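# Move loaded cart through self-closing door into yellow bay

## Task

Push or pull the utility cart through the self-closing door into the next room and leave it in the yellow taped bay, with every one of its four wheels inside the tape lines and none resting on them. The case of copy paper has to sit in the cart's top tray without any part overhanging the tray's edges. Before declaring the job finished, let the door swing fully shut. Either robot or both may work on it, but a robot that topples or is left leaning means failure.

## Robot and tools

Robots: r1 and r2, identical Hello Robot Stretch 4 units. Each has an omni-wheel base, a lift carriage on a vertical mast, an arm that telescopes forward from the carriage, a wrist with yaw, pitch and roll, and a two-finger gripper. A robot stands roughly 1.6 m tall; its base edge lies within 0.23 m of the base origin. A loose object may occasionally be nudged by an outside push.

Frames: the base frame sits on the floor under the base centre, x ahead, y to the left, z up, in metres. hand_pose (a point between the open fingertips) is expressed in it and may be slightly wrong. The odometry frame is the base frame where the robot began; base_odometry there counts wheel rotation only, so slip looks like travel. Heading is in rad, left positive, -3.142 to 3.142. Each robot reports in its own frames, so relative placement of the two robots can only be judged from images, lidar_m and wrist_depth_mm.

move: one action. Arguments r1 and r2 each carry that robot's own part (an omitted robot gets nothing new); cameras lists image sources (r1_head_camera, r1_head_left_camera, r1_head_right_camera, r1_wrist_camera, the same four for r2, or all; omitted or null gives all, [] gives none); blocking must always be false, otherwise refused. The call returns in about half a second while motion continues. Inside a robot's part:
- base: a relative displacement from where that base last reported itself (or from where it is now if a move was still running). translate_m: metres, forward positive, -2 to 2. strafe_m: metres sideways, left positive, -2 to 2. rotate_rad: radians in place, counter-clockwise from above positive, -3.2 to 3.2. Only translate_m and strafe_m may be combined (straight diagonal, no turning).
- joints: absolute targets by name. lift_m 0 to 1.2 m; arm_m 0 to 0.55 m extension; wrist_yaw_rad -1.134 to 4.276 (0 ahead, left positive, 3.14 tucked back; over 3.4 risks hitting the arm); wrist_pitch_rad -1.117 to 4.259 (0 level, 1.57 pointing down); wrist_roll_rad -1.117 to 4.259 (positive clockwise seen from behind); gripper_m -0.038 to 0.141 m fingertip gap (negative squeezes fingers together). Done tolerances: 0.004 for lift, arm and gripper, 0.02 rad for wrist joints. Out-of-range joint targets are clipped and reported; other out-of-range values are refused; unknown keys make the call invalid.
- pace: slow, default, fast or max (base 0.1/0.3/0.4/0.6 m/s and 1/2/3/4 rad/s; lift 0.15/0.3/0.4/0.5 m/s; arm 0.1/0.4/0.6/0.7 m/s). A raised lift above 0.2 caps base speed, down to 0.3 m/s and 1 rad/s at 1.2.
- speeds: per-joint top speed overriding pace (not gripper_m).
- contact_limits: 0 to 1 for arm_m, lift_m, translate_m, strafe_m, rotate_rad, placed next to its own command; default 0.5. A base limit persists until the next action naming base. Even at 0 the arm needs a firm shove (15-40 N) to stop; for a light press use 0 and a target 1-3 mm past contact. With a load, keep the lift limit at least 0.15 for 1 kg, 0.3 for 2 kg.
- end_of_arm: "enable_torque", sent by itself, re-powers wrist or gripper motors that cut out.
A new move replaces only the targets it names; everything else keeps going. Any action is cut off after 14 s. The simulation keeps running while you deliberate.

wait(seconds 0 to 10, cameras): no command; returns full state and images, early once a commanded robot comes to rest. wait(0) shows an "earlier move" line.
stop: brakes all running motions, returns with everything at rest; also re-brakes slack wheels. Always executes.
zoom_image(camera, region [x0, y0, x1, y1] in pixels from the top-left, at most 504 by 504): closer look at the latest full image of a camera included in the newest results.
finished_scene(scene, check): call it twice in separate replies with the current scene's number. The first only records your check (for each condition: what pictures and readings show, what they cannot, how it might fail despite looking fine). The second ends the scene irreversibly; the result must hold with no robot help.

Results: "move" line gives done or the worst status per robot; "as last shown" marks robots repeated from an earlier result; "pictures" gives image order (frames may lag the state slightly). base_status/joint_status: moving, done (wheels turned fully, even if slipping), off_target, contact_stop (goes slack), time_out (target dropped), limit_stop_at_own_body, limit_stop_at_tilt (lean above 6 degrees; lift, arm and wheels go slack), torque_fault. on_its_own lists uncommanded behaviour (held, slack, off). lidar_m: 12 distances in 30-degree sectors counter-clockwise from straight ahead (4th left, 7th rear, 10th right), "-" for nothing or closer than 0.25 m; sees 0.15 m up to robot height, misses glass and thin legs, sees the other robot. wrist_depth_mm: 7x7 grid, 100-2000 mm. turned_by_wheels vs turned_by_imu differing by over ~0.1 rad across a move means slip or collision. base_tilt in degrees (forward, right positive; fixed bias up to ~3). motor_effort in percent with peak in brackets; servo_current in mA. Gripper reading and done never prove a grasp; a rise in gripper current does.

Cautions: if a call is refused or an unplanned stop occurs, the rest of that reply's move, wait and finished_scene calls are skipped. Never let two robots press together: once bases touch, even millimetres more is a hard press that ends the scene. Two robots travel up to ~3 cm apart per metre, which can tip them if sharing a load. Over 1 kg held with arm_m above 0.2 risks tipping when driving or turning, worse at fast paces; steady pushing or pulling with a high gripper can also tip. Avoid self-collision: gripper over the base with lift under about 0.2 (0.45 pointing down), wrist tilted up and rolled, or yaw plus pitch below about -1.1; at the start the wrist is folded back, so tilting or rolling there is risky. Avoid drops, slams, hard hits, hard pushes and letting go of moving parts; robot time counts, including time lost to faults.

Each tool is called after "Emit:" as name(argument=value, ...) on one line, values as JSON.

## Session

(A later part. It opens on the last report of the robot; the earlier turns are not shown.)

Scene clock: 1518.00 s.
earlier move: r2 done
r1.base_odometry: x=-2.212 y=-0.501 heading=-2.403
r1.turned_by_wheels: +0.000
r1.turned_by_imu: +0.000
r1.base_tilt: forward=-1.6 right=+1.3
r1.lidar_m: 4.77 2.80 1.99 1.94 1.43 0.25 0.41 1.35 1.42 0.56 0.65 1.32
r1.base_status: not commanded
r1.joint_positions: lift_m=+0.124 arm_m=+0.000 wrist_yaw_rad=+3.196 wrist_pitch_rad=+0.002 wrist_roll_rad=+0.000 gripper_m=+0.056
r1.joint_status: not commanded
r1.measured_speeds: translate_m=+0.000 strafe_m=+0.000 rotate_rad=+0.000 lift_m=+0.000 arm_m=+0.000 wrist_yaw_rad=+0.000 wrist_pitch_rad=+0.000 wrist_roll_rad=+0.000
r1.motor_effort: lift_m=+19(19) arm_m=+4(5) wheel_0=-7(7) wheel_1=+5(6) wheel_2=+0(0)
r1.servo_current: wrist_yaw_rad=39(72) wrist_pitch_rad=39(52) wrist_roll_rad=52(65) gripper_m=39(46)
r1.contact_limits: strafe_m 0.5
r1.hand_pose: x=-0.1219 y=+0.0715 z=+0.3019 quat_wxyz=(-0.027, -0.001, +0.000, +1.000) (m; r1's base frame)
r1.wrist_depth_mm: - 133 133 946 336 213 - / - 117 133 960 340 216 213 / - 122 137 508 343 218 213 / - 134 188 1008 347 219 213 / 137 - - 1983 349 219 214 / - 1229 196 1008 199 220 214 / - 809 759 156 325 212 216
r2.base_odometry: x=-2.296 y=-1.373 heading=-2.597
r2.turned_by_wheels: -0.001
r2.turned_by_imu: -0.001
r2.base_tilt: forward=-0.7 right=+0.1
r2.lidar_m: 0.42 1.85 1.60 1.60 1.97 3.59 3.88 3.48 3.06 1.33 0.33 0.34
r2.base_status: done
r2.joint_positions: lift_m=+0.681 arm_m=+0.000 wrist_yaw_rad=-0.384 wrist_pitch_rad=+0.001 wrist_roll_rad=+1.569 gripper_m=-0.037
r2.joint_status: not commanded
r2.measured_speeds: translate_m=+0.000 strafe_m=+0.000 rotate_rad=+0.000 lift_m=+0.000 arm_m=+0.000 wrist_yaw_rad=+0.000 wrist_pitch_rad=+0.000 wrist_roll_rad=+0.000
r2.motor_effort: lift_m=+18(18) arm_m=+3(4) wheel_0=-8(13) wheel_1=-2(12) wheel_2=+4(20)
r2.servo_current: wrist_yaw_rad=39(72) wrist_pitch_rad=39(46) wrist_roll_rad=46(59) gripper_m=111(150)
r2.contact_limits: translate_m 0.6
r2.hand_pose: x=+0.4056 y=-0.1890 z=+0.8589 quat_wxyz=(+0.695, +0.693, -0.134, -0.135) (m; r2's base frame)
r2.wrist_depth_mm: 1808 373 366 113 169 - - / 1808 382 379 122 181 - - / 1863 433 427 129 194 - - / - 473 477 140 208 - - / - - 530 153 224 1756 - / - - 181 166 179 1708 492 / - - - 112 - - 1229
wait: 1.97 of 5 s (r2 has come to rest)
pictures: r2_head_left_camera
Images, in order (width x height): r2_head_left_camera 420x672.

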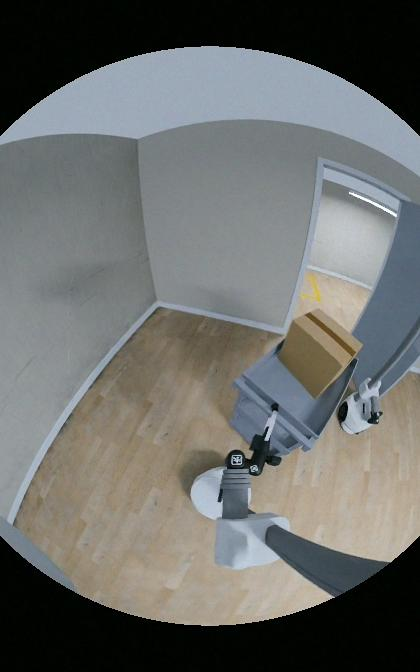

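Emit:
move(blocking=false, r2={"base": {"translate_m": -0.0975, "strafe_m": -0.241}, "pace": "default", "contact_limits": {"translate_m": 0.6}}, cameras=[])

Emit:
wait(seconds=5, cameras=["r2_head_left_camera"])

Emit:
zoom_image(camera="r2_head_left_camera", region=[200, 280, 360, 470])

Scene clock: 1538.60 s.
move: r2 moving
r1.base_odometry: x=-2.212 y=-0.501 heading=-2.403
r1.turned_by_wheels: +0.000
r1.turned_by_imu: +0.000
r1.base_tilt: forward=-1.6 right=+1.3
r1.lidar_m: 4.77 2.82 1.98 1.92 1.47 0.25 0.41 1.36 1.42 0.56 0.63 1.27
r1.base_status: not commanded
r1.joint_positions: lift_m=+0.124 arm_m=+0.000 wrist_yaw_rad=+3.196 wrist_pitch_rad=+0.002 wrist_roll_rad=+0.000 gripper_m=+0.056
r1.joint_status: not commanded
r1.measured_speeds: translate_m=+0.000 strafe_m=+0.000 rotate_rad=+0.000 lift_m=+0.000 arm_m=+0.000 wrist_yaw_rad=+0.000 wrist_pitch_rad=+0.000 wrist_roll_rad=+0.000
r1.motor_effort: lift_m=+19(19) arm_m=+4(5) wheel_0=-6(7) wheel_1=+5(5) wheel_2=+0(0)
r1.servo_current: wrist_yaw_rad=72(72) wrist_pitch_rad=46(46) wrist_roll_rad=39(59) gripper_m=39(52)
r1.contact_limits: strafe_m 0.5
r1.hand_pose: x=-0.1219 y=+0.0715 z=+0.3019 quat_wxyz=(-0.027, -0.001, +0.000, +1.000) (m; r1's base frame)
r1.wrist_depth_mm: - 133 133 960 336 213 - / - 117 133 960 340 216 213 / - 122 136 504 343 218 213 / - 134 187 1008 347 219 214 / 137 - - 1983 349 219 214 / - 1205 196 1008 199 220 215 / - 820 750 156 324 211 216
r2.base_odometry: x=-2.300 y=-1.342 heading=-2.596
r2.turned_by_wheels: +0.002
r2.turned_by_imu: +0.002
r2.base_tilt: forward=-0.6 right=+0.0
r2.lidar_m: 0.42 1.87 1.65 1.65 1.97 3.66 3.86 3.46 3.04 1.33 0.32 0.32
r2.base_status: translate_m moving; strafe_m moving
r2.joint_positions: lift_m=+0.681 arm_m=+0.000 wrist_yaw_rad=-0.377 wrist_pitch_rad=+0.001 wrist_roll_rad=+1.569 gripper_m=-0.037
r2.joint_status: not commanded
r2.measured_speeds: translate_m=-0.046 strafe_m=-0.114 rotate_rad=+0.004 lift_m=+0.000 arm_m=+0.000 wrist_yaw_rad=+0.021 wrist_pitch_rad=+0.000 wrist_roll_rad=+0.000
r2.motor_effort: lift_m=+18(18) arm_m=+4(4) wheel_0=+17(17) wheel_1=-10(12) wheel_2=+9(11)
r2.servo_current: wrist_yaw_rad=59(59) wrist_pitch_rad=33(39) wrist_roll_rad=39(59) gripper_m=98(124)
r2.contact_limits: translate_m 0.6
r2.hand_pose: x=+0.4068 y=-0.1875 z=+0.8589 quat_wxyz=(+0.695, +0.694, -0.132, -0.133) (m; r2's base frame)
r2.wrist_depth_mm: 1756 357 355 - 163 - - / 1756 375 375 117 176 - - / 1863 433 421 123 188 - - / - 477 480 135 205 - - / - - 530 147 222 1756 564 / - - 182 161 180 1661 492 / - - - 112 - - 1229
pictures: none
No camera images: "cameras" was empty.

Scene clock: 1540.47 s.
earlier move: r2 done
r1.base_odometry: x=-2.212 y=-0.501 heading=-2.403
r1.turned_by_wheels: +0.000
r1.turned_by_imu: +0.000
r1.base_tilt: forward=-1.6 right=+1.3
r1.lidar_m: 4.78 2.80 2.01 1.92 1.45 0.25 0.42 1.34 1.45 0.44 0.51 0.82
r1.base_status: not commanded
r1.joint_positions: lift_m=+0.124 arm_m=+0.000 wrist_yaw_rad=+3.196 wrist_pitch_rad=+0.002 wrist_roll_rad=+0.000 gripper_m=+0.056
r1.joint_status: not commanded
r1.measured_speeds: translate_m=+0.000 strafe_m=+0.000 rotate_rad=+0.000 lift_m=+0.000 arm_m=+0.000 wrist_yaw_rad=+0.000 wrist_pitch_rad=+0.000 wrist_roll_rad=+0.000
r1.motor_effort: lift_m=+19(19) arm_m=+5(5) wheel_0=-6(7) wheel_1=+5(6) wheel_2=+0(0)
r1.servo_current: wrist_yaw_rad=39(85) wrist_pitch_rad=39(52) wrist_roll_rad=59(65) gripper_m=33(52)
r1.contact_limits: strafe_m 0.5
r1.hand_pose: x=-0.1219 y=+0.0715 z=+0.3019 quat_wxyz=(-0.027, -0.001, +0.000, +1.000) (m; r1's base frame)
r1.wrist_depth_mm: - 133 133 946 336 213 - / - 117 133 946 338 216 213 / - 122 137 508 343 217 213 / - 134 187 1008 347 218 213 / 137 - - 1983 347 220 214 / - 1229 196 1008 199 220 215 / - 809 759 156 324 211 216
r2.base_odometry: x=-2.337 y=-1.116 heading=-2.597
r2.turned_by_wheels: -0.001
r2.turned_by_imu: +0.000
r2.base_tilt: forward=-0.7 right=+0.1
r2.lidar_m: 0.39 2.13 1.86 1.90 2.30 3.81 3.82 3.19 2.82 2.84 0.36 0.37
r2.base_status: done
r2.joint_positions: lift_m=+0.681 arm_m=+0.000 wrist_yaw_rad=-0.384 wrist_pitch_rad=+0.001 wrist_roll_rad=+1.569 gripper_m=-0.037
r2.joint_status: not commanded
r2.measured_speeds: translate_m=+0.000 strafe_m=+0.000 rotate_rad=+0.000 lift_m=+0.000 arm_m=+0.000 wrist_yaw_rad=+0.000 wrist_pitch_rad=+0.000 wrist_roll_rad=+0.000
r2.motor_effort: lift_m=+18(18) arm_m=+4(4) wheel_0=+7(22) wheel_1=-1(12) wheel_2=+3(12)
r2.servo_current: wrist_yaw_rad=46(65) wrist_pitch_rad=33(46) wrist_roll_rad=46(59) gripper_m=98(124)
r2.contact_limits: translate_m 0.6
r2.hand_pose: x=+0.4056 y=-0.1890 z=+0.8589 quat_wxyz=(+0.695, +0.693, -0.134, -0.135) (m; r2's base frame)
r2.wrist_depth_mm: - - - 154 210 1618 - / 1808 - - 157 214 - - / 1863 427 424 159 220 - - / 1863 459 452 164 224 - - / - 484 480 167 229 - - / - 500 184 171 181 - - / - - - 112 239 1576 496
wait: 1.87 of 5 s (r2 has come to rest)
pictures: r2_head_left_camera
Images, in order (width x height): r2_head_left_camera 420x672.

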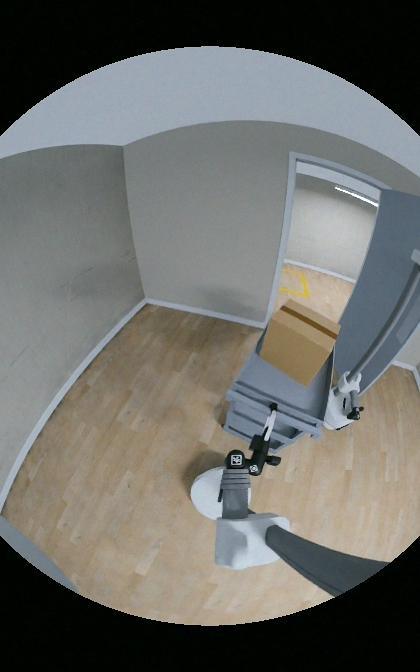

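Scaled by 2.653 from the camera's 420x672 image, which has a finer 600x960 frame.

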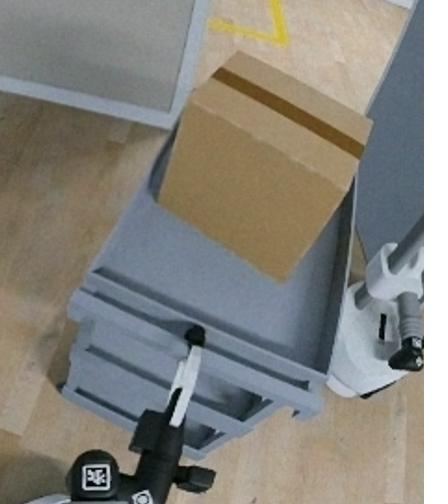

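Emit:
move(blocking=false, r2={"base": {"translate_m": 0.378, "strafe_m": -0.245}, "pace": "default", "contact_limits": {"translate_m": 0.6}}, cameras=[])

Emit:
wait(seconds=5, cameras=["r2_head_left_camera"])

Emit:
zoom_image(camera="r2_head_left_camera", region=[200, 280, 360, 470])

Scene clock: 1565.43 s.
move: r2 moving
r1.base_odometry: x=-2.212 y=-0.501 heading=-2.403
r1.turned_by_wheels: +0.000
r1.turned_by_imu: +0.000
r1.base_tilt: forward=-1.6 right=+1.3
r1.lidar_m: 4.77 2.83 2.03 1.93 1.45 0.25 0.43 1.30 1.42 0.44 0.50 1.04
r1.base_status: not commanded
r1.joint_positions: lift_m=+0.124 arm_m=+0.000 wrist_yaw_rad=+3.196 wrist_pitch_rad=+0.002 wrist_roll_rad=+0.000 gripper_m=+0.056
r1.joint_status: not commanded
r1.measured_speeds: translate_m=+0.000 strafe_m=+0.000 rotate_rad=+0.000 lift_m=+0.000 arm_m=+0.000 wrist_yaw_rad=+0.000 wrist_pitch_rad=+0.000 wrist_roll_rad=+0.000
r1.motor_effort: lift_m=+19(19) arm_m=+5(5) wheel_0=-7(7) wheel_1=+5(6) wheel_2=+0(0)
r1.servo_current: wrist_yaw_rad=39(65) wrist_pitch_rad=46(52) wrist_roll_rad=65(65) gripper_m=33(46)
r1.contact_limits: strafe_m 0.5
r1.hand_pose: x=-0.1219 y=+0.0715 z=+0.3019 quat_wxyz=(-0.027, -0.001, +0.000, +1.000) (m; r1's base frame)
r1.wrist_depth_mm: - 133 133 960 336 213 - / - 117 133 946 340 216 213 / - 122 136 504 342 217 214 / - 134 188 1008 345 218 214 / 137 - - 1983 347 220 214 / - 1229 196 1008 199 220 215 / - 809 759 156 325 211 215
r2.base_odometry: x=-2.372 y=-1.115 heading=-2.597
r2.turned_by_wheels: -0.001
r2.turned_by_imu: +0.001
r2.base_tilt: forward=-0.7 right=+0.0
r2.lidar_m: 0.37 2.14 1.88 1.87 2.27 3.84 3.86 3.18 2.83 2.82 0.38 0.37
r2.base_status: translate_m moving; strafe_m moving
r2.joint_positions: lift_m=+0.681 arm_m=+0.000 wrist_yaw_rad=-0.384 wrist_pitch_rad=+0.001 wrist_roll_rad=+1.569 gripper_m=-0.037
r2.joint_status: not commanded
r2.measured_speeds: translate_m=+0.115 strafe_m=-0.075 rotate_rad=-0.005 lift_m=+0.000 arm_m=+0.000 wrist_yaw_rad=-0.003 wrist_pitch_rad=+0.000 wrist_roll_rad=+0.000
r2.motor_effort: lift_m=+18(18) arm_m=+4(4) wheel_0=+18(21) wheel_1=-7(7) wheel_2=-16(18)
r2.servo_current: wrist_yaw_rad=46(59) wrist_pitch_rad=39(52) wrist_roll_rad=52(59) gripper_m=85(104)
r2.contact_limits: translate_m 0.6
r2.hand_pose: x=+0.4055 y=-0.1891 z=+0.8589 quat_wxyz=(+0.695, +0.693, -0.135, -0.135) (m; r2's base frame)
r2.wrist_depth_mm: - - - 150 206 - - / 1808 - 580 153 211 - - / 1808 427 421 157 216 - - / 1756 455 452 160 220 - - / 1756 477 477 163 226 - - / - 492 185 168 179 - - / - 128 - 112 236 1661 488
pictures: none
No camera images: "cameras" was empty.

Scene clock: 1567.80 s.
earlier move: r2 done
r1.base_odometry: x=-2.212 y=-0.501 heading=-2.403
r1.turned_by_wheels: +0.000
r1.turned_by_imu: +0.000
r1.base_tilt: forward=-1.5 right=+1.3
r1.lidar_m: 4.75 2.82 2.01 1.93 1.42 0.25 0.43 0.29 0.27 0.31 0.46 0.81
r1.base_status: not commanded
r1.joint_positions: lift_m=+0.124 arm_m=+0.000 wrist_yaw_rad=+3.196 wrist_pitch_rad=+0.002 wrist_roll_rad=+0.000 gripper_m=+0.056
r1.joint_status: not commanded
r1.measured_speeds: translate_m=+0.000 strafe_m=+0.000 rotate_rad=+0.000 lift_m=+0.000 arm_m=+0.000 wrist_yaw_rad=+0.000 wrist_pitch_rad=+0.000 wrist_roll_rad=+0.000
r1.motor_effort: lift_m=+19(19) arm_m=+5(5) wheel_0=-6(7) wheel_1=+5(6) wheel_2=+0(0)
r1.servo_current: wrist_yaw_rad=46(65) wrist_pitch_rad=39(52) wrist_roll_rad=59(65) gripper_m=39(52)
r1.contact_limits: strafe_m 0.5
r1.hand_pose: x=-0.1219 y=+0.0715 z=+0.3019 quat_wxyz=(-0.027, -0.001, +0.000, +1.000) (m; r1's base frame)
r1.wrist_depth_mm: - 133 133 946 336 213 - / - 117 133 946 338 216 213 / - 122 137 508 343 218 213 / - 134 187 991 347 218 214 / 138 - - 1983 349 219 214 / 427 1229 197 1008 198 220 214 / - 759 759 156 325 211 215
r2.base_odometry: x=-2.787 y=-1.102 heading=-2.598
r2.turned_by_wheels: +0.000
r2.turned_by_imu: -0.001
r2.base_tilt: forward=-0.7 right=+0.1
r2.lidar_m: 0.41 1.79 1.98 1.99 2.42 4.26 - 3.06 2.70 0.70 0.32 0.33
r2.base_status: done
r2.joint_positions: lift_m=+0.681 arm_m=+0.000 wrist_yaw_rad=-0.390 wrist_pitch_rad=+0.001 wrist_roll_rad=+1.569 gripper_m=-0.037
r2.joint_status: not commanded
r2.measured_speeds: translate_m=+0.000 strafe_m=+0.000 rotate_rad=+0.000 lift_m=+0.000 arm_m=+0.000 wrist_yaw_rad=+0.000 wrist_pitch_rad=+0.000 wrist_roll_rad=+0.000
r2.motor_effort: lift_m=+18(18) arm_m=+4(4) wheel_0=+0(21) wheel_1=-6(7) wheel_2=-6(21)
r2.servo_current: wrist_yaw_rad=65(65) wrist_pitch_rad=39(52) wrist_roll_rad=46(59) gripper_m=85(104)
r2.contact_limits: translate_m 0.6
r2.hand_pose: x=+0.4044 y=-0.1905 z=+0.8589 quat_wxyz=(+0.694, +0.693, -0.137, -0.138) (m; r2's base frame)
r2.wrist_depth_mm: - 357 359 113 168 - - / - 382 382 121 180 - - / - 436 427 128 193 - - / - - 477 140 208 715 - / - - 530 151 225 1618 554 / - - 182 166 181 1308 469 / - - - 112 - - 1182
wait: 2.37 of 5 s (r2 has come to rest)
pictures: r2_head_left_camera
Images, in order (width x height): r2_head_left_camera 420x672.

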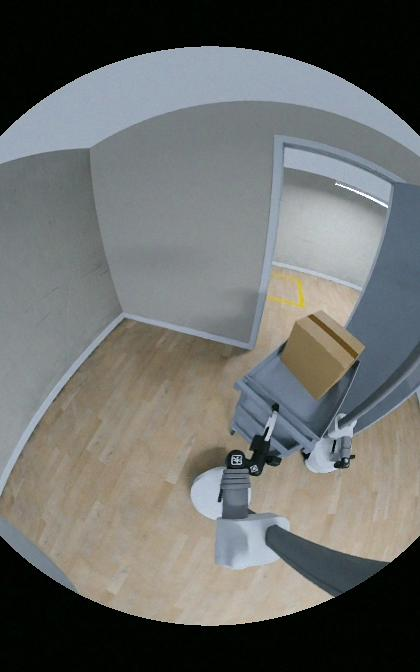

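Scaled by 2.653 from the camera's 420x672 image, which has a finer 600x960 frame.

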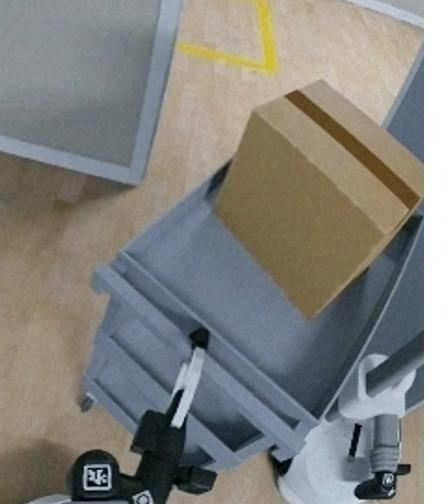

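Emit:
move(blocking=false, cameras=["r2_head_left_camera", "r1_head_left_camera"])

Scene clock: 1593.90 s.
r1.base_odometry: x=-2.212 y=-0.501 heading=-2.403
r1.turned_by_wheels: +0.000
r1.turned_by_imu: +0.000
r1.base_tilt: forward=-1.6 right=+1.3
r1.lidar_m: 4.76 2.79 2.02 1.92 1.47 0.25 0.42 0.33 0.28 0.31 0.47 0.78
r1.base_status: not commanded
r1.joint_positions: lift_m=+0.124 arm_m=+0.000 wrist_yaw_rad=+3.196 wrist_pitch_rad=+0.002 wrist_roll_rad=+0.000 gripper_m=+0.056
r1.joint_status: not commanded
r1.measured_speeds: translate_m=+0.000 strafe_m=+0.000 rotate_rad=+0.000 lift_m=+0.000 arm_m=+0.000 wrist_yaw_rad=+0.000 wrist_pitch_rad=+0.000 wrist_roll_rad=+0.000
r1.motor_effort: lift_m=+19(19) arm_m=+4(5) wheel_0=-6(7) wheel_1=+5(6) wheel_2=+0(0)
r1.servo_current: wrist_yaw_rad=52(65) wrist_pitch_rad=39(52) wrist_roll_rad=39(65) gripper_m=39(52)
r1.contact_limits: strafe_m 0.5
r1.hand_pose: x=-0.1219 y=+0.0715 z=+0.3019 quat_wxyz=(-0.027, -0.001, +0.000, +1.000) (m; r1's base frame)
r1.wrist_depth_mm: - 133 133 946 334 213 - / - 117 133 946 340 216 213 / - 122 137 504 343 218 214 / - 134 188 991 345 218 214 / 138 - - 1983 347 220 215 / 430 1229 198 1008 199 220 215 / - 759 759 156 325 211 215
r2.base_odometry: x=-2.787 y=-1.102 heading=-2.598
r2.turned_by_wheels: +0.000
r2.turned_by_imu: +0.000
r2.base_tilt: forward=-0.7 right=+0.1
r2.lidar_m: 0.42 1.80 1.99 1.99 2.39 4.28 - 3.07 2.71 0.70 0.34 0.32
r2.base_status: done
r2.joint_positions: lift_m=+0.681 arm_m=+0.000 wrist_yaw_rad=-0.390 wrist_pitch_rad=+0.001 wrist_roll_rad=+1.569 gripper_m=-0.037
r2.joint_status: not commanded
r2.measured_speeds: translate_m=+0.000 strafe_m=+0.000 rotate_rad=+0.000 lift_m=+0.000 arm_m=+0.000 wrist_yaw_rad=+0.000 wrist_pitch_rad=+0.000 wrist_roll_rad=+0.000
r2.motor_effort: lift_m=+18(18) arm_m=+4(4) wheel_0=+0(21) wheel_1=-6(7) wheel_2=-6(21)
r2.servo_current: wrist_yaw_rad=46(65) wrist_pitch_rad=52(52) wrist_roll_rad=39(59) gripper_m=85(104)
r2.contact_limits: translate_m 0.6
r2.hand_pose: x=+0.4044 y=-0.1905 z=+0.8589 quat_wxyz=(+0.694, +0.693, -0.137, -0.138) (m; r2's base frame)
r2.wrist_depth_mm: - 359 362 113 168 - - / - 384 387 121 180 - - / - 430 427 128 193 - - / - - 477 140 208 732 - / - - 535 151 225 1661 564 / - - 182 165 181 1281 469 / - - - 112 - - 1182
pictures: r1_head_left_camera, r2_head_left_camera
Images, in order (width x height): r1_head_left_camera 420x672, r2_head_left_camera 420x672.

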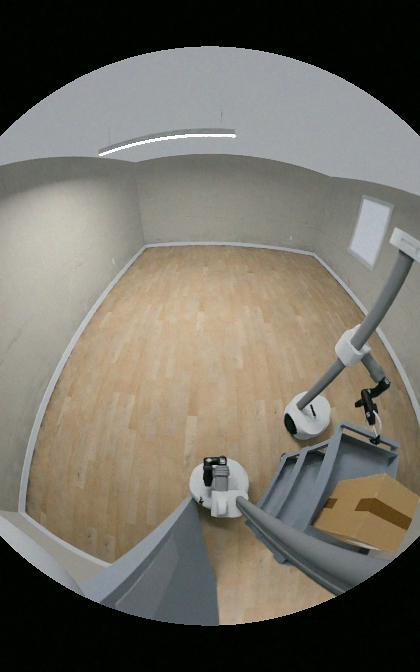

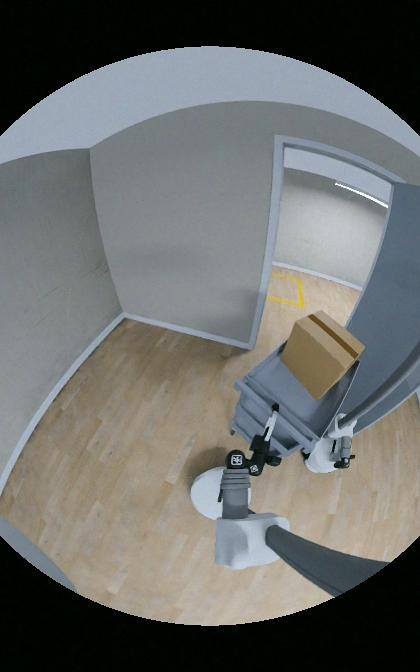

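Emit:
move(r2={"base": {"translate_m": -0.213, "strafe_m": 0.14}, "contact_limits": {"translate_m": 0.6}}, blocking=false, cameras=[])

Emit:
wait(seconds=3, cameras=["r2_head_left_camera"])

Scene clock: 1630.17 s.
move: r2 moving
r1.base_odometry: x=-2.212 y=-0.501 heading=-2.403
r1.turned_by_wheels: +0.000
r1.turned_by_imu: +0.000
r1.base_tilt: forward=-1.6 right=+1.3
r1.lidar_m: 4.77 2.80 2.03 1.92 1.42 0.25 0.43 0.33 0.29 0.32 0.42 0.82
r1.base_status: not commanded
r1.joint_positions: lift_m=+0.124 arm_m=+0.000 wrist_yaw_rad=+3.196 wrist_pitch_rad=+0.002 wrist_roll_rad=+0.000 gripper_m=+0.056
r1.joint_status: not commanded
r1.measured_speeds: translate_m=+0.000 strafe_m=+0.000 rotate_rad=+0.000 lift_m=+0.000 arm_m=+0.000 wrist_yaw_rad=+0.000 wrist_pitch_rad=+0.000 wrist_roll_rad=+0.000
r1.motor_effort: lift_m=+19(19) arm_m=+5(5) wheel_0=-7(7) wheel_1=+5(6) wheel_2=+0(0)
r1.servo_current: wrist_yaw_rad=52(65) wrist_pitch_rad=39(46) wrist_roll_rad=52(59) gripper_m=39(46)
r1.contact_limits: strafe_m 0.5
r1.hand_pose: x=-0.1219 y=+0.0715 z=+0.3019 quat_wxyz=(-0.027, -0.001, +0.000, +1.000) (m; r1's base frame)
r1.wrist_depth_mm: - 133 133 946 336 213 - / - 117 133 946 338 216 213 / - 122 136 504 342 218 214 / - 134 187 1008 347 218 213 / 138 - - 1921 347 219 214 / - 1229 196 1008 199 220 214 / - 820 759 156 325 211 215
r2.base_odometry: x=-2.752 y=-1.103 heading=-2.597
r2.turned_by_wheels: +0.000
r2.turned_by_imu: +0.000
r2.base_tilt: forward=-0.7 right=+0.1
r2.lidar_m: 0.42 1.83 1.97 1.98 2.39 4.22 - 3.07 2.71 0.74 0.33 0.34
r2.base_status: translate_m moving; strafe_m moving
r2.joint_positions: lift_m=+0.681 arm_m=+0.000 wrist_yaw_rad=-0.389 wrist_pitch_rad=+0.001 wrist_roll_rad=+1.569 gripper_m=-0.037
r2.joint_status: not commanded
r2.measured_speeds: translate_m=-0.112 strafe_m=+0.073 rotate_rad=-0.006 lift_m=+0.000 arm_m=+0.000 wrist_yaw_rad=+0.000 wrist_pitch_rad=+0.000 wrist_roll_rad=+0.000
r2.motor_effort: lift_m=+18(18) arm_m=-1(4) wheel_0=-14(18) wheel_1=+4(5) wheel_2=+12(13)
r2.servo_current: wrist_yaw_rad=46(59) wrist_pitch_rad=46(46) wrist_roll_rad=39(59) gripper_m=85(91)
r2.contact_limits: translate_m 0.6
r2.hand_pose: x=+0.4045 y=-0.1904 z=+0.8589 quat_wxyz=(+0.694, +0.693, -0.136, -0.137) (m; r2's base frame)
r2.wrist_depth_mm: - 359 364 115 171 - - / - 384 387 - 182 - - / - 430 427 131 196 - - / - - 477 142 210 - - / - - 539 154 227 1808 544 / - - 182 167 179 - 488 / - - - 112 260 - 1205
pictures: none
No camera images: "cameras" was empty.

Scene clock: 1631.87 s.
earlier move: r2 done
r1.base_odometry: x=-2.212 y=-0.501 heading=-2.403
r1.turned_by_wheels: +0.000
r1.turned_by_imu: +0.000
r1.base_tilt: forward=-1.6 right=+1.3
r1.lidar_m: 4.80 2.82 2.00 1.91 1.47 0.25 0.42 1.32 0.34 0.35 0.45 0.93
r1.base_status: not commanded
r1.joint_positions: lift_m=+0.124 arm_m=+0.000 wrist_yaw_rad=+3.196 wrist_pitch_rad=+0.002 wrist_roll_rad=+0.000 gripper_m=+0.056
r1.joint_status: not commanded
r1.measured_speeds: translate_m=+0.000 strafe_m=+0.000 rotate_rad=+0.000 lift_m=+0.000 arm_m=+0.000 wrist_yaw_rad=+0.000 wrist_pitch_rad=+0.000 wrist_roll_rad=+0.000
r1.motor_effort: lift_m=+19(19) arm_m=+4(5) wheel_0=-6(7) wheel_1=+5(6) wheel_2=+0(0)
r1.servo_current: wrist_yaw_rad=59(65) wrist_pitch_rad=39(46) wrist_roll_rad=52(65) gripper_m=46(46)
r1.contact_limits: strafe_m 0.5
r1.hand_pose: x=-0.1219 y=+0.0715 z=+0.3019 quat_wxyz=(-0.027, -0.001, +0.000, +1.000) (m; r1's base frame)
r1.wrist_depth_mm: - 133 133 946 336 213 - / - 117 133 946 340 216 213 / - 122 136 508 343 218 214 / - 134 187 991 347 218 214 / 137 - - 1983 347 219 214 / - 1229 196 1008 198 220 214 / - 809 759 156 325 211 216
r2.base_odometry: x=-2.533 y=-1.112 heading=-2.597
r2.turned_by_wheels: +0.000
r2.turned_by_imu: +0.000
r2.base_tilt: forward=-0.7 right=+0.1
r2.lidar_m: 0.40 2.07 1.93 1.89 2.33 3.99 4.01 3.16 2.76 1.04 0.35 0.35
r2.base_status: done
r2.joint_positions: lift_m=+0.681 arm_m=+0.000 wrist_yaw_rad=-0.383 wrist_pitch_rad=+0.001 wrist_roll_rad=+1.569 gripper_m=-0.037
r2.joint_status: not commanded
r2.measured_speeds: translate_m=+0.000 strafe_m=+0.000 rotate_rad=+0.000 lift_m=+0.000 arm_m=+0.000 wrist_yaw_rad=+0.000 wrist_pitch_rad=+0.000 wrist_roll_rad=+0.000
r2.motor_effort: lift_m=+18(18) arm_m=-4(4) wheel_0=-3(18) wheel_1=+4(8) wheel_2=+6(14)
r2.servo_current: wrist_yaw_rad=52(59) wrist_pitch_rad=46(46) wrist_roll_rad=52(59) gripper_m=85(91)
r2.contact_limits: translate_m 0.6
r2.hand_pose: x=+0.4056 y=-0.1890 z=+0.8589 quat_wxyz=(+0.695, +0.693, -0.134, -0.135) (m; r2's base frame)
r2.wrist_depth_mm: - - 459 133 188 - - / 1708 397 392 141 198 - - / - 427 427 146 207 - - / - 480 462 153 216 - - / - 512 504 163 229 707 - / - - 184 170 180 1537 517 / - - - 112 249 - 1229
wait: 1.70 of 3 s (r2 has come to rest)
pictures: r2_head_left_camera
Images, in order (width x height): r2_head_left_camera 420x672.

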